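# Press the gauge pin on the yellow-magnet fixture post

## Task

Find the one checking-fixture post that has a yellow magnet on it. Press that post's gauge pin fully in and keep it there for one second. The spring may push it back out afterwards. Do not disturb the other three pins, and do not move the magnet.

## Robot and tools

Robot: two UR20 arms, left_arm and right_arm, each with a Robotiq 2F-85 two-finger gripper. Each arm has a wrist camera: cam_left_wrist and cam_right_wrist, both 896x504. A fixed stand with two cameras stands behind the arms.

Frames. The scene frame has its origin at table height, midway between the two nominal arm bases. +z is up, +x points out over the table, and left_arm is on the +y side. Image left and right do not match arm names. The calibrated bases are left_arm at (+0.060, +0.928, 0) m and right_arm at (-0.064, -0.817, 0) m, each yawed very slightly. Hand poses, velocities, Hand targets and wrist-camera poses are given in that arm's own base frame. Offsets are applied along the current Hand target's own axes. Gripper axes: fingers point along +z, and they open and close along y. A block about 10 cm long sticks out toward the gripper's +x. end_effector_position is the point between the closed pads. Closed fingertips reach about 19 mm past it, open ones about 6 mm. Reported positions can be a few cm off, more at long reach.

The 18-number row. Every command uses rows of 18 numbers, each in [-1, 1]. Both arms are always included, even if one stays still.
- Numbers 1-9, left arm: dx, dy, dz, rx, ry, rz, then gripper position, force_limit, speed.
- Numbers 10-18: the same nine for the right arm.

The six pose numbers are an offset, not an absolute pose. They count from that arm's Hand target as it was when the action or move began. 1.0 equals 0.6 m for translation or 180 degrees for rotation. rx, ry, rz form a single rotation vector. Every row of one action counts from the same start, not from the row before. Sending the same offset again therefore moves the hand further. Six zeros re-command the current Hand target, which also makes an arm that settled short try again. Each step clips the commanded orientation to within 32 degrees of the measured one.

Gripper numbers. position +1 is fully open (85 mm). The pads meet near -0.8, and -1 closes until something blocks the fingers. force_limit and speed both start at +1. speed runs from about 20 mm/s at -1 to 150 mm/s at +1. Resend your previous gripper numbers to leave a gripper unchanged, because 0 is a real command. To press a pin, closed fingers (for example -1) make a compact tip.

Tools.
- execute_actions(actions, cameras): actions is a list of actions. Each action is up to 15 rows, one per 1/30 s step. A short table repeats its last row to fill the 15 steps. An empty list returns state plus images. cameras takes names, ["all"] or [].
- move(target, speed, blend, stop_force, zero, blocking, cameras): drives the grippers in straight lines to one 18-number row or a list of up to 15 rows. All rows are offsets from the same starting Hand targets.
  - speed is in m/s, from 0.002 to 4.2, default 0.25.
  - blend is a corner radius in m.
  - stop_force, in N from 6 to 120, ends an arm's path when its wrist sensor feels that much push against the motion. It is useful for touching down on the pin. Do not use it for moves that rotate the gripper or that back away from contact.
  - zero (default true) re-zeroes the sensor before the move.
  - blocking=false returns early and cannot be combined with stop_force.
  - Paths do not avoid obstacles. Steer around the arm's own base.
- wait(seconds, 0-10): holds the last commands. Use it to keep the pin pressed for at least a second.
- stop(): brakes a running move.
- zoom_image(camera, region [x0,y0,x1,y1]): enlarges part of the latest image, up to 504x504 px.
- zero_wrist_force(arm): re-zeroes that arm's force sensor.
- read_manual(section): licence texts only.
- finished_scene(scene): ends the scene and cannot be undone. Call it only when the goal holds.

Result lines.
- Hand target: the last commanded pose after clipping.
- end_effector_position and quat: the actual hand pose.
- Joint positions, torques and velocities: "within noise" means the arm is still.
- Wrist force and Wrist torque: given in the gripper's axes, with a third line for the peak since the last report.
- Gripper lines: object_status 0 moving, 1 blocked while opening, 2 blocked while closing (gripping), 3 at the requested opening. position_measured is in counts: 3 is open, 230 is pads together.
- move: line: done, off_target, held, fault, etc., plus limits=paced or held.
- Other lines: Tool commands, motor temperatures (MOTOR HOT from 70 °C, brake stop at 85 °C), and step readings.

Suggested order. Look with the wrist cameras and find the post carrying the yellow magnet. Bring one gripper above that post's pin with the fingers pointing along the pin. Descend slowly with stop_force to find contact. Then push in with small offsets until the pin bottoms out, and hold with wait for more than 1 s. Back off with a move that has no stop_force, then confirm the pins and magnet in images.

Cautions.
- The arms are stiff, so a target only slightly past firm contact can trigger a fault.
- A net outside force near 150 N (±25) or a joint torque limit stops the arm for 10 s. The wrist limits are 98.4 N m.
- Approach slowly, since faster touches hit harder.
- Keep the arms apart. A press between them can end the scene.
- Never bump the magnet, the other pins or the fixture hard.
- Nothing may fall off the table.
- Thinking time lets the scene run on. The command smoothing lag is about 0.2 s.

Each tool is called as name(argument=value, ...), one argument or row to a line, values as JSON.

## Session

execute_actions(
  actions=[],
)

Scene clock: 0.00 s.
left_arm: end_effector_position=(+1.6020, +0.5513, +0.3701) position_measured=3 object_status=3 end_effector_quat_wxyz=(-0.049, +0.940, +0.190, +0.279) | right_arm: end_effector_position=(+0.4481, +0.4679, +0.3319) position_measured=3 object_status=3 end_effector_quat_wxyz=(-0.272, +0.502, +0.649, +0.503)
Joint positions: left_arm=[0.193 -0.686 0.985 -2.439 -1.472 -3.319] | right_arm=[4.007 -1.969 -2.772 1.193 2.076 2.519]
Joint velocities: within noise
Joint torques (N m): no reading
Motor temperatures (°C): left_arm=[24 35 26 39 34 34] | right_arm=[28 36 36 37 34 38]
Wrist force (N): no reading
Wrist torque (N m): no reading
Wrist force, peak (N): no reading
Hand target: left_arm +1.6020, +0.5513, +0.3701; -0.049, +0.940, +0.190, +0.279 | right_arm +0.4481, +0.4679, +0.3319; -0.272, +0.502, +0.649, +0.503
Tool commands: left_gripper/position=+1.0 left_gripper/force_limit=+1.0 left_gripper/speed=+1.0 right_gripper/position=+1.0 right_gripper/force_limit=+1.0 right_gripper/speed=+1.0
camera_calibration:
cam_left_wrist: T_world_to_cam=[[0.359759, -0.933045, -0.000644322, -0.0546982], [-0.905937, -0.349141, -0.239538, 1.75183], [0.223274, 0.0867594, -0.970887, 0.0836019], [0, 0, 0, 1]] pos_world=[1.58806, 0.553346, 0.500761]
cam_right_wrist: T_world_to_cam=[[0.936397, -0.0141338, 0.350658, -0.517198], [0.256442, -0.654562, -0.711187, 0.443258], [0.239579, 0.755877, -0.609305, -0.132345], [0, 0, 0, 1]] pos_world=[0.40234, 0.382866, 0.41596]

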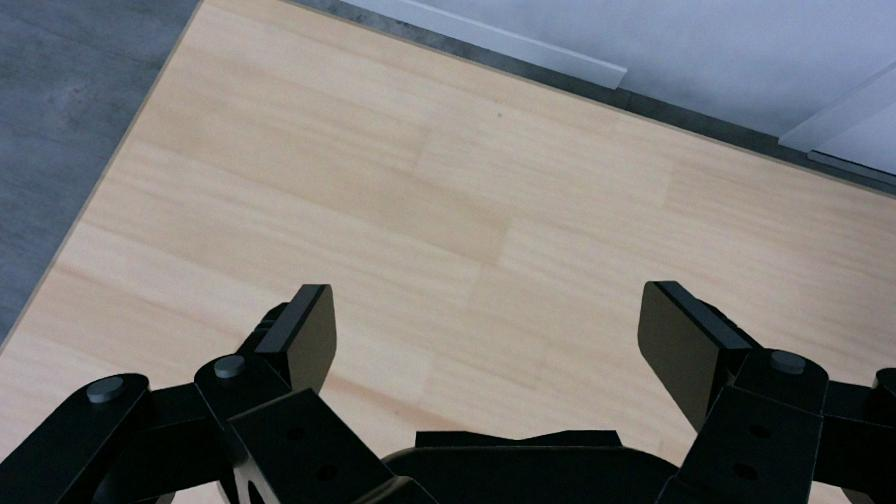

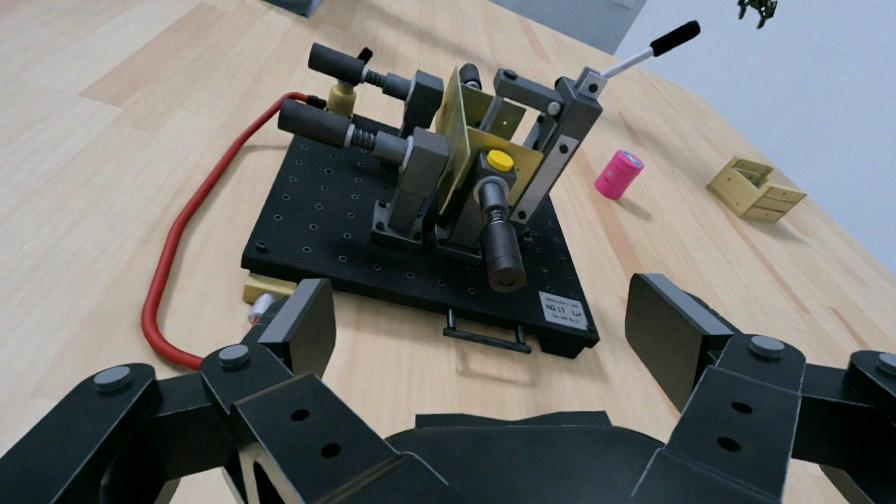

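move(
  target=[0,0,0,0,0,0,1,1,1,-0.241,0.0974,0.193,0.027,0.1206,0.1213,-1,-1,0],
  cameras=["cam_right_wrist"],
)

zoom_image(
  camera="cam_right_wrist",
  region=[250, 100, 650, 400],
)

Scene clock: 2.37 s.
left_arm: end_effector_position=(+1.6020, +0.5513, +0.3701) position_measured=3 object_status=3 end_effector_quat_wxyz=(-0.049, +0.940, +0.190, +0.279) | right_arm: end_effector_position=(+0.5130, +0.4938, +0.2546) position_measured=232 object_status=3 end_effector_quat_wxyz=(-0.394, +0.507, +0.579, +0.503)
Joint positions: left_arm=[0.193 -0.686 0.985 -2.439 -1.472 -3.319] | right_arm=[3.856 -2.3 -2.599 1.493 2.354 2.766]
Joint torques (N m): left_arm=[-0.99 -274.59 -104.83 -12.04 1.56 -0.81] | right_arm=[25.42 162.85 -24.08 2.41 -2.51 -8.39]
Wrist force (N): left_arm=[0.3 0.0 -0.1] | right_arm=[-0.4 -0.3 -0.7]
Wrist torque (N m): left_arm=[0.00 -0.05 0.00] | right_arm=[-0.30 0.21 -0.07]
Wrist force, peak (N): left_arm=[0.6 -0.5 -0.3] | right_arm=[-15.0 6.0 6.7]
Hand target: left_arm +1.6020, +0.5513, +0.3701; -0.049, +0.940, +0.190, +0.279 | right_arm +0.5130, +0.4938, +0.2546; -0.394, +0.507, +0.579, +0.502 (not the last commanded pose)
Off the commanded pose: left_arm 0.000 m, 0 deg | right_arm 0.090 m, 15 deg.
move: held (right_arm; a check stopped the path); limits=held
pose unreachable (right arm): on one or more control steps of this call, first in action 0 (counted from 0), this arm could not follow its commanded pose, so it was not sent that pose on those steps. It may still have moved: this result reports where it is.
cause: moving toward the commanded pose would bring two parts of the arm too close to each other (its gripper and another part of the arm, with joints 4 (wrist 1) to 6 (wrist 3) between them, 13 mm apart when it was first held).
camera_calibration:
cam_right_wrist: T_world_to_cam=[[0.988218, -0.0177316, 0.152021, -0.524658], [0.123407, -0.495205, -0.859967, 0.415988], [0.0905303, 0.868595, -0.487182, -0.224803], [0, 0, 0, 1]] pos_world=[0.487492, 0.391959, 0.327976]
Images, in order (width x height): cam_right_wrist 896x504.

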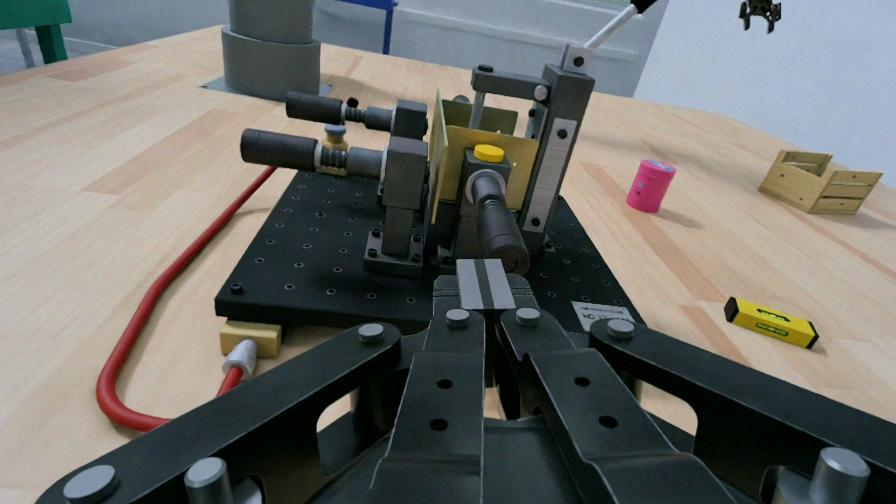

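Scaled by 1.260 from the camera's 896x504 image, which has a finer 1280x720 frame.

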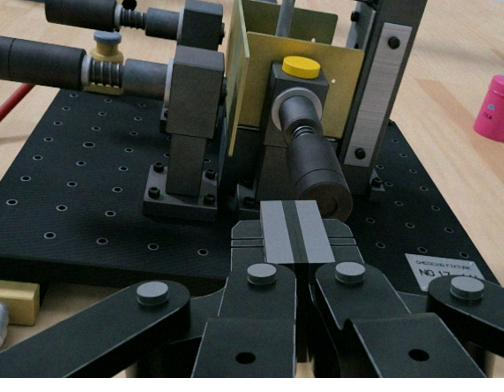

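move(
  target=[0,0,0,0,0,0,1,1,1,-0.1033,0.0533,0.235,0,0,0,-1,-1,0],
  cameras=["cam_right_wrist"],
)

zoom_image(
  camera="cam_right_wrist",
  region=[300, 100, 700, 400],
)

Scene clock: 4.43 s.
left_arm: end_effector_position=(+1.6020, +0.5513, +0.3701) position_measured=3 object_status=3 end_effector_quat_wxyz=(-0.049, +0.940, +0.190, +0.279) | right_arm: end_effector_position=(+0.5628, +0.6195, +0.1746) position_measured=232 object_status=3 end_effector_quat_wxyz=(-0.394, +0.507, +0.579, +0.502)
Joint positions: left_arm=[0.193 -0.686 0.985 -2.439 -1.472 -3.319] | right_arm=[3.962 -2.424 -2.432 1.473 2.252 2.801]
Joint torques (N m): left_arm=[1.4 -277.13 -104.96 -11.25 0.78 -0.43] | right_arm=[21.4 143.49 4.79 1.78 -3.82 4.91]
Wrist force (N): left_arm=[0.0 0.0 -0.3] | right_arm=[-0.8 -1.2 -0.2]
Wrist torque (N m): left_arm=[0.00 0.00 -0.01] | right_arm=[-0.27 0.43 -0.40]
Wrist force, peak (N): left_arm=[0.5 0.1 -0.1] | right_arm=[0.5 -1.2 -3.6]
Hand target: left_arm +1.6020, +0.5513, +0.3701; -0.049, +0.940, +0.190, +0.279 | right_arm +0.5629, +0.6197, +0.1745; -0.394, +0.507, +0.579, +0.502
Off the commanded pose: left_arm 0.000 m, 0 deg | right_arm 0.000 m, 0 deg.
move: done
camera_calibration:
cam_right_wrist: T_world_to_cam=[[0.988203, -0.0176751, 0.152124, -0.559526], [0.123518, -0.495253, -0.859923, 0.403296], [0.090539, 0.868569, -0.487228, -0.377534], [0, 0, 0, 1]] pos_world=[0.537293, 0.517759, 0.247976]
Images, in order (width x height): cam_right_wrist 896x504.

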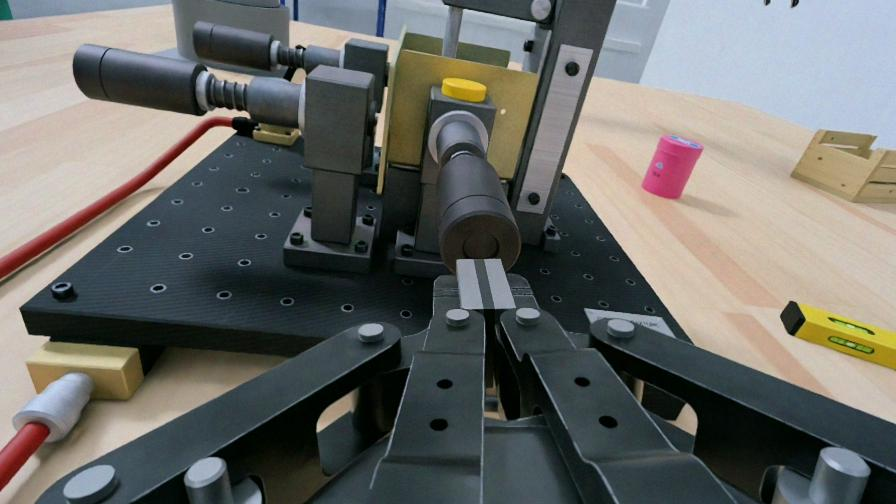

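Scaled by 1.260 from the camera's 896x504 image, which has a finer 1280x720 frame.

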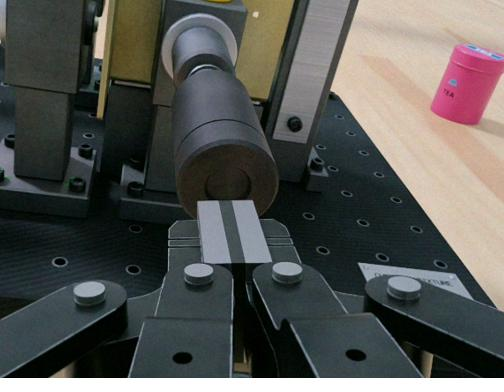

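move(
  target=[0,0,0,0,0,0,1,1,1,-0.0145,0.0003,0.018,0.0115,0.0605,0.0573,-1,-1,0],
  cameras=["cam_right_wrist"],
)

Scene clock: 5.67 s.
left_arm: end_effector_position=(+1.6020, +0.5513, +0.3701) position_measured=3 object_status=3 end_effector_quat_wxyz=(-0.049, +0.940, +0.190, +0.279) | right_arm: end_effector_position=(+0.5638, +0.6229, +0.1698) position_measured=232 object_status=3 end_effector_quat_wxyz=(-0.432, +0.506, +0.554, +0.502)
Joint positions: left_arm=[0.193 -0.686 0.985 -2.439 -1.472 -3.319] | right_arm=[3.95 -2.466 -2.394 1.552 2.297 2.911]
Joint torques (N m): left_arm=[-1.55 -272.93 -103.97 -11.27 0.7 -0.32] | right_arm=[-0.58 159.78 -6.95 7.17 2.12 1.27]
Wrist force (N): left_arm=[0.1 0.0 -0.1] | right_arm=[1.4 -1.0 0.1]
Wrist torque (N m): left_arm=[0.00 -0.02 0.00] | right_arm=[-0.40 -0.05 0.04]
Wrist force, peak (N): left_arm=[0.6 -0.2 -0.2] | right_arm=[-2.5 -1.2 -0.4]
Hand target: left_arm +1.6020, +0.5513, +0.3701; -0.049, +0.940, +0.190, +0.279 | right_arm +0.5638, +0.6229, +0.1698; -0.432, +0.506, +0.554, +0.502 (not the last commanded pose)
Tool commands: left_gripper/position=+1.0 left_gripper/force_limit=+1.0 left_gripper/speed=+1.0 right_gripper/position=-1.0 right_gripper/force_limit=-1.0 right_gripper/speed=+0.003922
Off the commanded pose: left_arm 0.000 m, 0 deg | right_arm 0.008 m, 10 deg.
FORCE FAULT: contact force on the right arm reached its limit, and that arm stopped. The contact can be on any part of that arm, not only on its tool. That arm's remaining commands of this call were not run. That arm is still stopped at the end of this call. That arm stays stopped for about 10 more seconds. Until then a move that you send moves the other arm only, and its call returns only when the move has ended. Once the stop has ended, the next robot result says so. If the stop ends while you think or write, that arm runs what you send next, counted from a new Hand target: where the arm stands when the stop ends. While its stop runs, that arm takes no new command, but its gripper still runs the gripper command that each later call begins with. Until it ends, the stop uses up actions while you think or wait. An arm that is not stopped still takes commands.
move: fault (right_arm)
camera_calibration:
cam_right_wrist: T_world_to_cam=[[0.996061, -0.0105672, 0.0880442, -0.557685], [0.0745895, -0.437114, -0.896308, 0.3983], [0.0479568, 0.899344, -0.434604, -0.386973], [0, 0, 0, 1]] pos_world=[0.544337, 0.516231, 0.237921]
Images, in order (width x height): cam_right_wrist 896x504.

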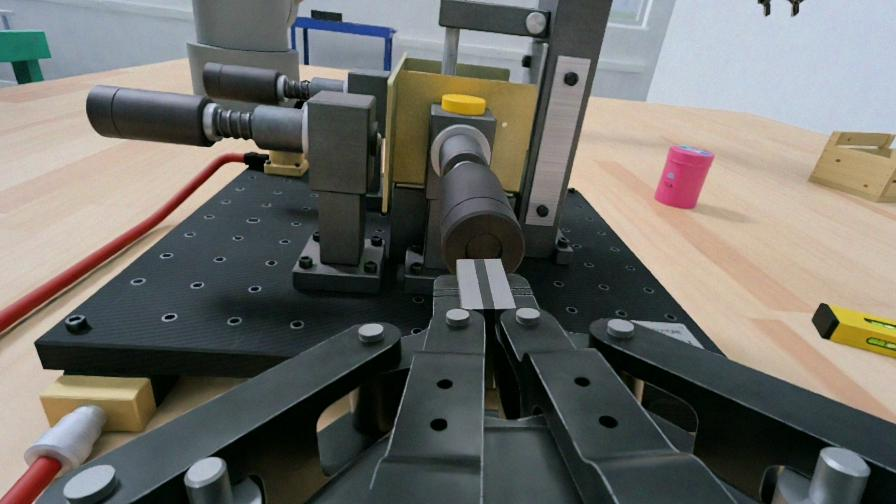

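wait(
  seconds=10,
)

wait(
  seconds=0.7,
)

move(
  target=[0,0,0,0,0,0,1,1,1,0.01,0.005,-0.039,0.0151,-0.127,-0.004,-1,-1,0],
  cameras=["cam_right_wrist"],
)

Scene clock: 16.73 s.
left_arm: end_effector_position=(+1.6020, +0.5513, +0.3701) position_measured=3 object_status=3 end_effector_quat_wxyz=(-0.049, +0.940, +0.190, +0.279) | right_arm: end_effector_position=(+0.5638, +0.6229, +0.1698) position_measured=232 object_status=3 end_effector_quat_wxyz=(-0.432, +0.506, +0.554, +0.502)
Joint positions: left_arm=[0.193 -0.686 0.985 -2.439 -1.472 -3.319] | right_arm=[3.95 -2.466 -2.394 1.552 2.297 2.911]
Joint torques (N m): left_arm=[-2.09 -270.97 -101.39 -11.35 1.46 -0.71] | right_arm=[-0.55 162.58 -3.56 8.19 1.81 0.96]
Wrist force (N): left_arm=[0.1 -0.1 0.1] | right_arm=[1.3 -1.7 -0.2]
Wrist torque (N m): left_arm=[-0.01 -0.02 0.00] | right_arm=[-0.51 -0.03 0.04]
Wrist force, peak (N): left_arm=[0.6 -0.3 -0.3] | right_arm=[1.6 -1.6 0.1]
Hand target: left_arm +1.6020, +0.5513, +0.3701; -0.049, +0.940, +0.190, +0.279 | right_arm +0.5638, +0.6229, +0.1698; -0.432, +0.506, +0.554, +0.502 (not the last commanded pose)
Tool commands: left_gripper/position=+1.0 left_gripper/force_limit=+1.0 left_gripper/speed=+1.0 right_gripper/position=-1.0 right_gripper/force_limit=-1.0 right_gripper/speed=+0.003922
Off the commanded pose: left_arm 0.000 m, 0 deg | right_arm 0.008 m, 10 deg.
FORCE FAULT, CONTINUED: the right arm's stop, for the force fault that an earlier result reported, is over. The rest of the stop counts as 19 of the actions that you can send in this scene. That arm's target is now where it stood when the stop ended, not its last command. That arm accepts commands again.
wait: 10.00 s; at rest from the start

Scene clock: 17.43 s.
left_arm: end_effector_position=(+1.6020, +0.5513, +0.3701) position_measured=3 object_status=3 end_effector_quat_wxyz=(-0.049, +0.940, +0.190, +0.279) | right_arm: end_effector_position=(+0.5638, +0.6229, +0.1698) position_measured=232 object_status=3 end_effector_quat_wxyz=(-0.432, +0.506, +0.554, +0.502)
Joint positions: left_arm=[0.193 -0.686 0.985 -2.439 -1.472 -3.319] | right_arm=[3.95 -2.466 -2.394 1.552 2.297 2.911]
Joint torques (N m): left_arm=[-0.91 -269.53 -102 -10.86 1.14 -0.62] | right_arm=[2.74 163.21 -6.83 6.48 0.8 -1.01]
Wrist force (N): left_arm=[0.1 -0.1 -0.1] | right_arm=[1.5 -1.1 -0.1]
Wrist torque (N m): left_arm=[0.00 -0.02 -0.01] | right_arm=[-0.42 -0.05 0.03]
Wrist force, peak (N): left_arm=[0.6 0.1 -0.2] | right_arm=[1.6 -1.3 0.0]
Hand target: left_arm +1.6020, +0.5513, +0.3701; -0.049, +0.940, +0.190, +0.279 | right_arm +0.5638, +0.6229, +0.1698; -0.432, +0.506, +0.554, +0.502 (not the last commanded pose)
Tool commands: left_gripper/position=+1.0 left_gripper/force_limit=+1.0 left_gripper/speed=+1.0 right_gripper/position=-1.0 right_gripper/force_limit=-1.0 right_gripper/speed=+0.003922
Off the commanded pose: left_arm 0.000 m, 0 deg | right_arm 0.008 m, 10 deg.
wait: 0.70 s; at rest by 0.17 s

Scene clock: 18.97 s.
left_arm: end_effector_position=(+1.6020, +0.5513, +0.3701) position_measured=3 object_status=3 end_effector_quat_wxyz=(-0.049, +0.940, +0.190, +0.279) | right_arm: end_effector_position=(+0.5653, +0.6004, +0.1789) position_measured=232 object_status=3 end_effector_quat_wxyz=(-0.322, +0.581, +0.643, +0.381)
Joint positions: left_arm=[0.193 -0.686 0.985 -2.439 -1.472 -3.319] | right_arm=[3.971 -2.167 -2.514 0.887 2.168 2.602]
Joint torques (N m): left_arm=[-2.63 -274.49 -102.5 -11.31 0.78 -1.12] | right_arm=[20.95 156.68 30.49 4.61 -2.08 -7.11]
Wrist force (N): left_arm=[-0.1 -0.1 -0.1] | right_arm=[0.4 0.5 0.5]
Wrist torque (N m): left_arm=[-0.02 0.02 -0.01] | right_arm=[0.09 0.16 -0.09]
Wrist force, peak (N): left_arm=[0.5 -0.3 0.1] | right_arm=[1.2 -1.2 -0.1]
Hand target: left_arm +1.6020, +0.5513, +0.3701; -0.049, +0.940, +0.190, +0.279 | right_arm +0.5654, +0.6005, +0.1790; -0.322, +0.581, +0.643, +0.381
Off the commanded pose: left_arm 0.000 m, 0 deg | right_arm 0.000 m, 0 deg.
move: done
camera_calibration:
cam_right_wrist: T_world_to_cam=[[0.995992, 0.0257583, 0.0856523, -0.581543], [0.0756992, -0.752821, -0.653858, 0.542011], [0.0476386, 0.657721, -0.751753, -0.160743], [0, 0, 0, 1]] pos_world=[0.54584, 0.528741, 0.28337]
Images, in order (width x height): cam_right_wrist 896x504.

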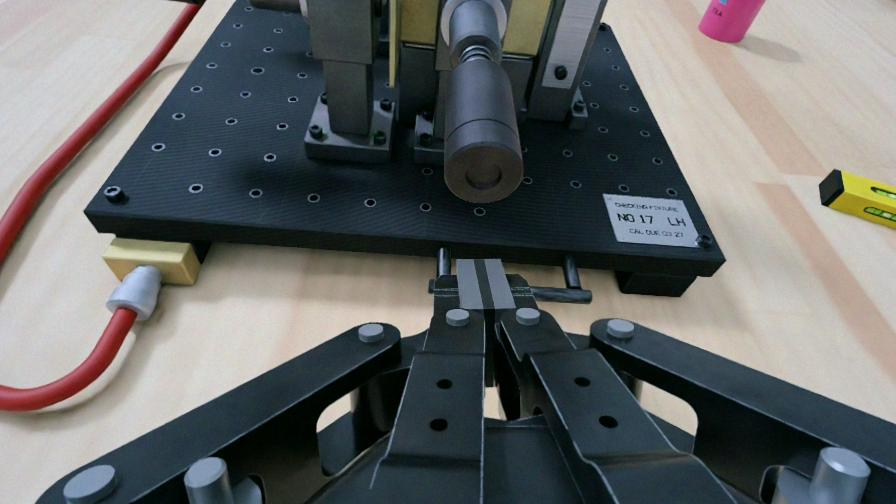

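move(
  target=[0,0,0,0,0,0,1,1,1,0.0085,0.002,0.0615,0,0,0,-1,-1,0],
)

move(
  target=[0,0,0,0,0,0,1,1,1,0.067,0.0046,0.1152,0,0,0,-1,-1,0],
  speed=0.02,
  stop_force=50,
  cameras=["cam_right_wrist"],
)

wait(
  seconds=1.2,
)

Scene clock: 20.57 s.
left_arm: end_effector_position=(+1.6020, +0.5513, +0.3701) position_measured=3 object_status=3 end_effector_quat_wxyz=(-0.049, +0.940, +0.190, +0.279) | right_arm: end_effector_position=(+0.5670, +0.6348, +0.1651) position_measured=232 object_status=3 end_effector_quat_wxyz=(-0.322, +0.581, +0.643, +0.381)
Joint positions: left_arm=[0.193 -0.686 0.985 -2.439 -1.472 -3.319] | right_arm=[4.006 -2.197 -2.484 0.901 2.14 2.627]
Joint torques (N m): left_arm=[-0.79 -274.97 -101.27 -10.98 1.01 -1.09] | right_arm=[14.15 113.2 35.66 15.04 -1.11 4.44]
Wrist force (N): left_arm=[0.2 0.1 -0.2] | right_arm=[-0.1 0.5 0.7]
Wrist torque (N m): left_arm=[0.03 -0.03 -0.01] | right_arm=[0.23 0.24 -0.48]
Wrist force, peak (N): left_arm=[0.5 -0.1 -0.2] | right_arm=[0.5 0.4 1.7]
Hand target: left_arm +1.6020, +0.5513, +0.3701; -0.049, +0.940, +0.190, +0.279 | right_arm +0.5670, +0.6349, +0.1650; -0.322, +0.581, +0.643, +0.381
Off the commanded pose: left_arm 0.000 m, 0 deg | right_arm 0.000 m, 0 deg.
move: done

Scene clock: 23.67 s.
left_arm: end_effector_position=(+1.6020, +0.5513, +0.3701) position_measured=3 object_status=3 end_effector_quat_wxyz=(-0.049, +0.940, +0.190, +0.279) | right_arm: end_effector_position=(+0.5661, +0.6789, +0.1649) position_measured=232 object_status=3 end_effector_quat_wxyz=(-0.322, +0.581, +0.643, +0.381)
Joint positions: left_arm=[0.193 -0.686 0.985 -2.439 -1.472 -3.319] | right_arm=[4.051 -2.203 -2.446 0.884 2.106 2.656]
Joint torques (N m): left_arm=[3.07 -272.46 -100.45 -10.89 0.27 -0.59] | right_arm=[10.31 140.79 26.87 9.44 0.72 0.02]
Wrist force (N): left_arm=[0.1 -0.3 0.1] | right_arm=[-7.0 -1.3 -8.9]
Wrist torque (N m): left_arm=[-0.05 -0.02 0.00] | right_arm=[0.10 0.37 0.01]
Wrist force, peak (N): left_arm=[0.5 -0.1 -0.5] | right_arm=[-40.6 -10.4 -135.5]
Hand target: left_arm +1.6020, +0.5513, +0.3701; -0.049, +0.940, +0.190, +0.279 | right_arm +0.5661, +0.6789, +0.1649; -0.322, +0.581, +0.643, +0.381 (not the last commanded pose)
Tool commands: left_gripper/position=+1.0 left_gripper/force_limit=+1.0 left_gripper/speed=+1.0 right_gripper/position=-1.0 right_gripper/force_limit=-1.0 right_gripper/speed=+0.003922
Off the commanded pose: left_arm 0.000 m, 0 deg | right_arm 0.036 m, 0 deg.
FORCE FAULT: contact force on the right arm reached its limit, and that arm stopped. The contact can be on any part of that arm, not only on its tool. That arm's remaining commands of this call were not run. That arm is still stopped at the end of this call. That arm stays stopped for about 9 more seconds. Until then a move that you send moves the other arm only, and its call returns only when the move has ended. Once the stop has ended, the next robot result says so. If the stop ends while you think or write, that arm runs what you send next, counted from a new Hand target: where the arm stands when the stop ends. While its stop runs, that arm takes no new command, but its gripper still runs the gripper command that each later call begins with. Until it ends, the stop uses up actions while you think or wait. An arm that is not stopped still takes commands.
move: fault (right_arm; stop_force had ended the path)
camera_calibration:
cam_right_wrist: T_world_to_cam=[[0.995932, 0.027248, 0.0858837, -0.584199], [0.0769793, -0.752675, -0.653876, 0.591104], [0.0468257, 0.657828, -0.751711, -0.222574], [0, 0, 0, 1]] pos_world=[0.546742, 0.607243, 0.26937]
Images, in order (width x height): cam_right_wrist 896x504.

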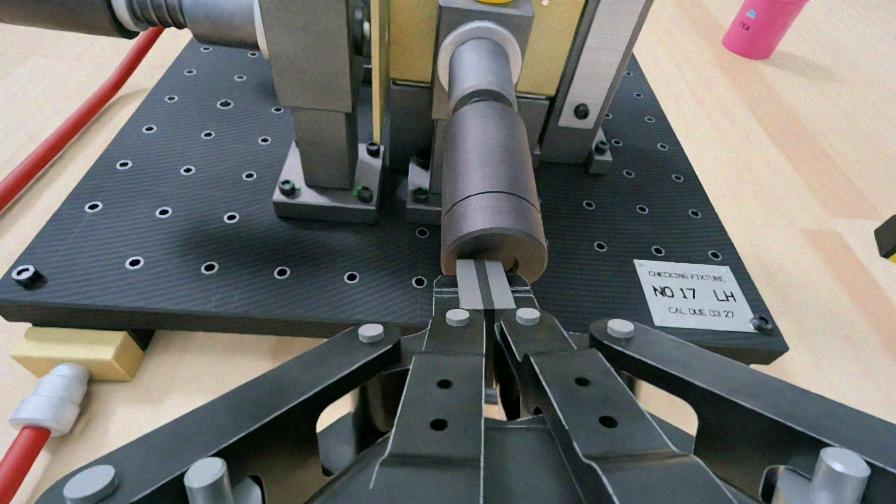

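not run: an earlier result of this reply reported a stop or a fault. Calls in your next reply go to the robot.

wait(
  seconds=9.5,
)

move(
  target=[0,0,0,0,0,0,1,1,1,0.0084,0.0006,0.0144,0,0,0,-1,-1,0],
  speed=0.003,
  stop_force=30,
  cameras=["cam_right_wrist"],
)

wait(
  seconds=1.3,
)

Scene clock: 33.33 s.
left_arm: end_effector_position=(+1.6020, +0.5513, +0.3701) position_measured=3 object_status=3 end_effector_quat_wxyz=(-0.049, +0.940, +0.190, +0.279) | right_arm: end_effector_position=(+0.5661, +0.6789, +0.1649) position_measured=232 object_status=3 end_effector_quat_wxyz=(-0.322, +0.581, +0.643, +0.381)
Joint positions: left_arm=[0.193 -0.686 0.985 -2.439 -1.472 -3.319] | right_arm=[4.051 -2.203 -2.446 0.884 2.106 2.656]
Joint torques (N m): left_arm=[-1.32 -273.96 -99.66 -11.14 1.96 -0.93] | right_arm=[7.79 143.3 29.06 9.62 1.55 -0.21]
Wrist force (N): left_arm=[0.2 -0.2 0.0] | right_arm=[-7.1 -0.9 -9.3]
Wrist torque (N m): left_arm=[-0.03 -0.04 -0.01] | right_arm=[0.17 0.37 0.01]
Wrist force, peak (N): left_arm=[0.5 -0.5 -0.3] | right_arm=[-7.4 -0.9 -9.3]
Hand target: left_arm +1.6020, +0.5513, +0.3701; -0.049, +0.940, +0.190, +0.279 | right_arm +0.5661, +0.6789, +0.1649; -0.322, +0.581, +0.643, +0.381 (not the last commanded pose)
Tool commands: left_gripper/position=+1.0 left_gripper/force_limit=+1.0 left_gripper/speed=+1.0 right_gripper/position=-1.0 right_gripper/force_limit=-1.0 right_gripper/speed=+0.003922
Off the commanded pose: left_arm 0.000 m, 0 deg | right_arm 0.036 m, 0 deg.
FORCE FAULT, CONTINUED: the right arm's stop, for the force fault that an earlier result reported, is over. The rest of the stop counts as 19 of the actions that you can send in this scene. During its stop the right arm's controller moved it back a little. That arm's target is now where it stood when the stop ended, not its last command. That arm accepts commands again.
wait: 9.50 s; at rest from the start

Scene clock: 34.70 s.
left_arm: end_effector_position=(+1.6020, +0.5513, +0.3701) position_measured=3 object_status=3 end_effector_quat_wxyz=(-0.049, +0.940, +0.190, +0.279) | right_arm: end_effector_position=(+0.5661, +0.6810, +0.1649) position_measured=232 object_status=3 end_effector_quat_wxyz=(-0.322, +0.581, +0.643, +0.381)
Joint positions: left_arm=[0.193 -0.686 0.985 -2.439 -1.472 -3.319] | right_arm=[4.053 -2.203 -2.445 0.883 2.104 2.658]
Joint torques (N m): left_arm=[2.69 -270.31 -98.04 -10.94 1.37 -0.59] | right_arm=[12.83 131.55 40.55 6.18 5.36 0.02]
Wrist force (N): left_arm=[0.3 -0.2 -0.1] | right_arm=[-20.9 -4.4 -49.1]
Wrist torque (N m): left_arm=[-0.03 -0.05 0.00] | right_arm=[0.13 0.50 -0.39]
Wrist force, peak (N): left_arm=[0.6 -0.2 -0.2] | right_arm=[-20.9 -4.4 -49.1]
Hand target: left_arm +1.6020, +0.5513, +0.3701; -0.049, +0.940, +0.190, +0.279 | right_arm +0.5661, +0.6810, +0.1649; -0.322, +0.581, +0.643, +0.381 (not the last commanded pose)
Off the commanded pose: left_arm 0.000 m, 0 deg | right_arm 0.008 m, 0 deg.
move: contact (right_arm)
camera_calibration:
cam_right_wrist: T_world_to_cam=[[0.99594, 0.0271848, 0.0858168, -0.584204], [0.0768849, -0.752719, -0.653837, 0.592752], [0.0468215, 0.657781, -0.751753, -0.223914], [0, 0, 0, 1]] pos_world=[0.546742, 0.609343, 0.26937]
Images, in order (width x height): cam_right_wrist 896x504.

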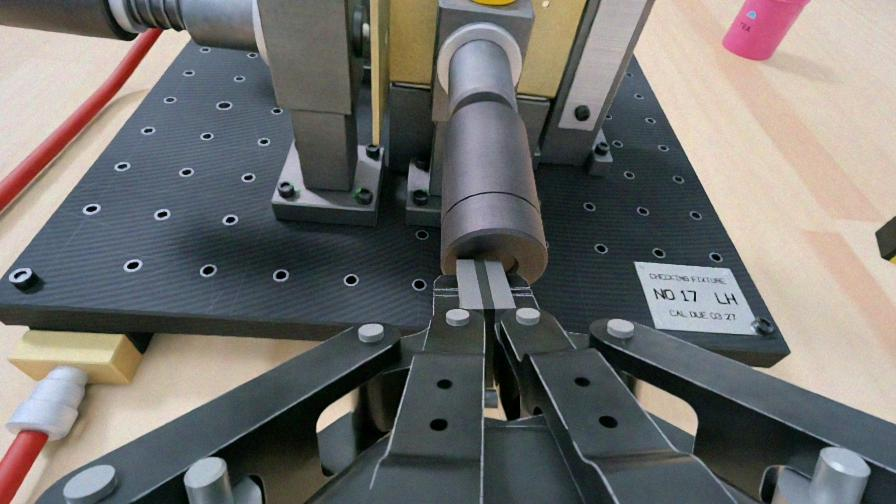

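Scene clock: 36.00 s.
left_arm: end_effector_position=(+1.6020, +0.5513, +0.3701) position_measured=3 object_status=3 end_effector_quat_wxyz=(-0.049, +0.940, +0.190, +0.279) | right_arm: end_effector_position=(+0.5661, +0.6810, +0.1649) position_measured=232 object_status=3 end_effector_quat_wxyz=(-0.322, +0.581, +0.643, +0.381)
Joint positions: left_arm=[0.193 -0.686 0.985 -2.439 -1.472 -3.319] | right_arm=[4.053 -2.203 -2.445 0.883 2.104 2.658]
Joint torques (N m): left_arm=[2.54 -271.92 -102.95 -10.68 1.55 -0.93] | right_arm=[3.91 143.48 32.7 10.67 9.05 -5.2]
Wrist force (N): left_arm=[0.4 -0.1 -0.1] | right_arm=[-18.5 -4.9 -45.0]
Wrist torque (N m): left_arm=[-0.02 -0.07 -0.01] | right_arm=[0.17 0.49 -0.40]
Wrist force, peak (N): left_arm=[0.3 -0.5 -0.1] | right_arm=[-21.1 -4.7 -49.0]
Hand target: left_arm +1.6020, +0.5513, +0.3701; -0.049, +0.940, +0.190, +0.279 | right_arm +0.5661, +0.6810, +0.1649; -0.322, +0.581, +0.643, +0.381 (not the last commanded pose)
Tool commands: left_gripper/position=+1.0 left_gripper/force_limit=+1.0 left_gripper/speed=+1.0 right_gripper/position=-1.0 right_gripper/force_limit=-1.0 right_gripper/speed=+0.0
Off the commanded pose: left_arm 0.000 m, 0 deg | right_arm 0.008 m, 0 deg.
wait: 1.30 s; at rest by 0.17 s

move(
  target=[0,0,0,0,0,0,1,1,1,-0.067,-0.0046,-0.1152,0,0,0,-1,-1,0],
  speed=0.1,
)

finished_scene(
  scene=2,
)

Scene clock: 37.77 s.
left_arm: end_effector_position=(+1.6020, +0.5513, +0.3701) position_measured=3 object_status=3 end_effector_quat_wxyz=(-0.049, +0.940, +0.190, +0.279) | right_arm: end_effector_position=(+0.5662, +0.6011, +0.1649) position_measured=232 object_status=3 end_effector_quat_wxyz=(-0.322, +0.581, +0.643, +0.381)
Joint positions: left_arm=[0.193 -0.686 0.985 -2.439 -1.472 -3.319] | right_arm=[3.97 -2.194 -2.511 0.911 2.17 2.6]
Joint torques (N m): left_arm=[2.31 -274.64 -99.77 -10.76 1.81 -1.57] | right_arm=[-17.94 159.77 -2.86 15.75 7.35 -8.36]
Wrist force (N): left_arm=[0.2 0.2 -0.4] | right_arm=[-0.5 -0.1 1.3]
Wrist torque (N m): left_arm=[0.04 -0.04 -0.01] | right_arm=[0.05 0.33 -0.07]
Wrist force, peak (N): left_arm=[0.5 0.0 -0.2] | right_arm=[-18.2 -5.2 -45.1]
Hand target: left_arm +1.6020, +0.5513, +0.3701; -0.049, +0.940, +0.190, +0.279 | right_arm +0.5662, +0.6009, +0.1649; -0.322, +0.581, +0.643, +0.381
Off the commanded pose: left_arm 0.000 m, 0 deg | right_arm 0.000 m, 0 deg.
move: done

The scene is finished: the task was done.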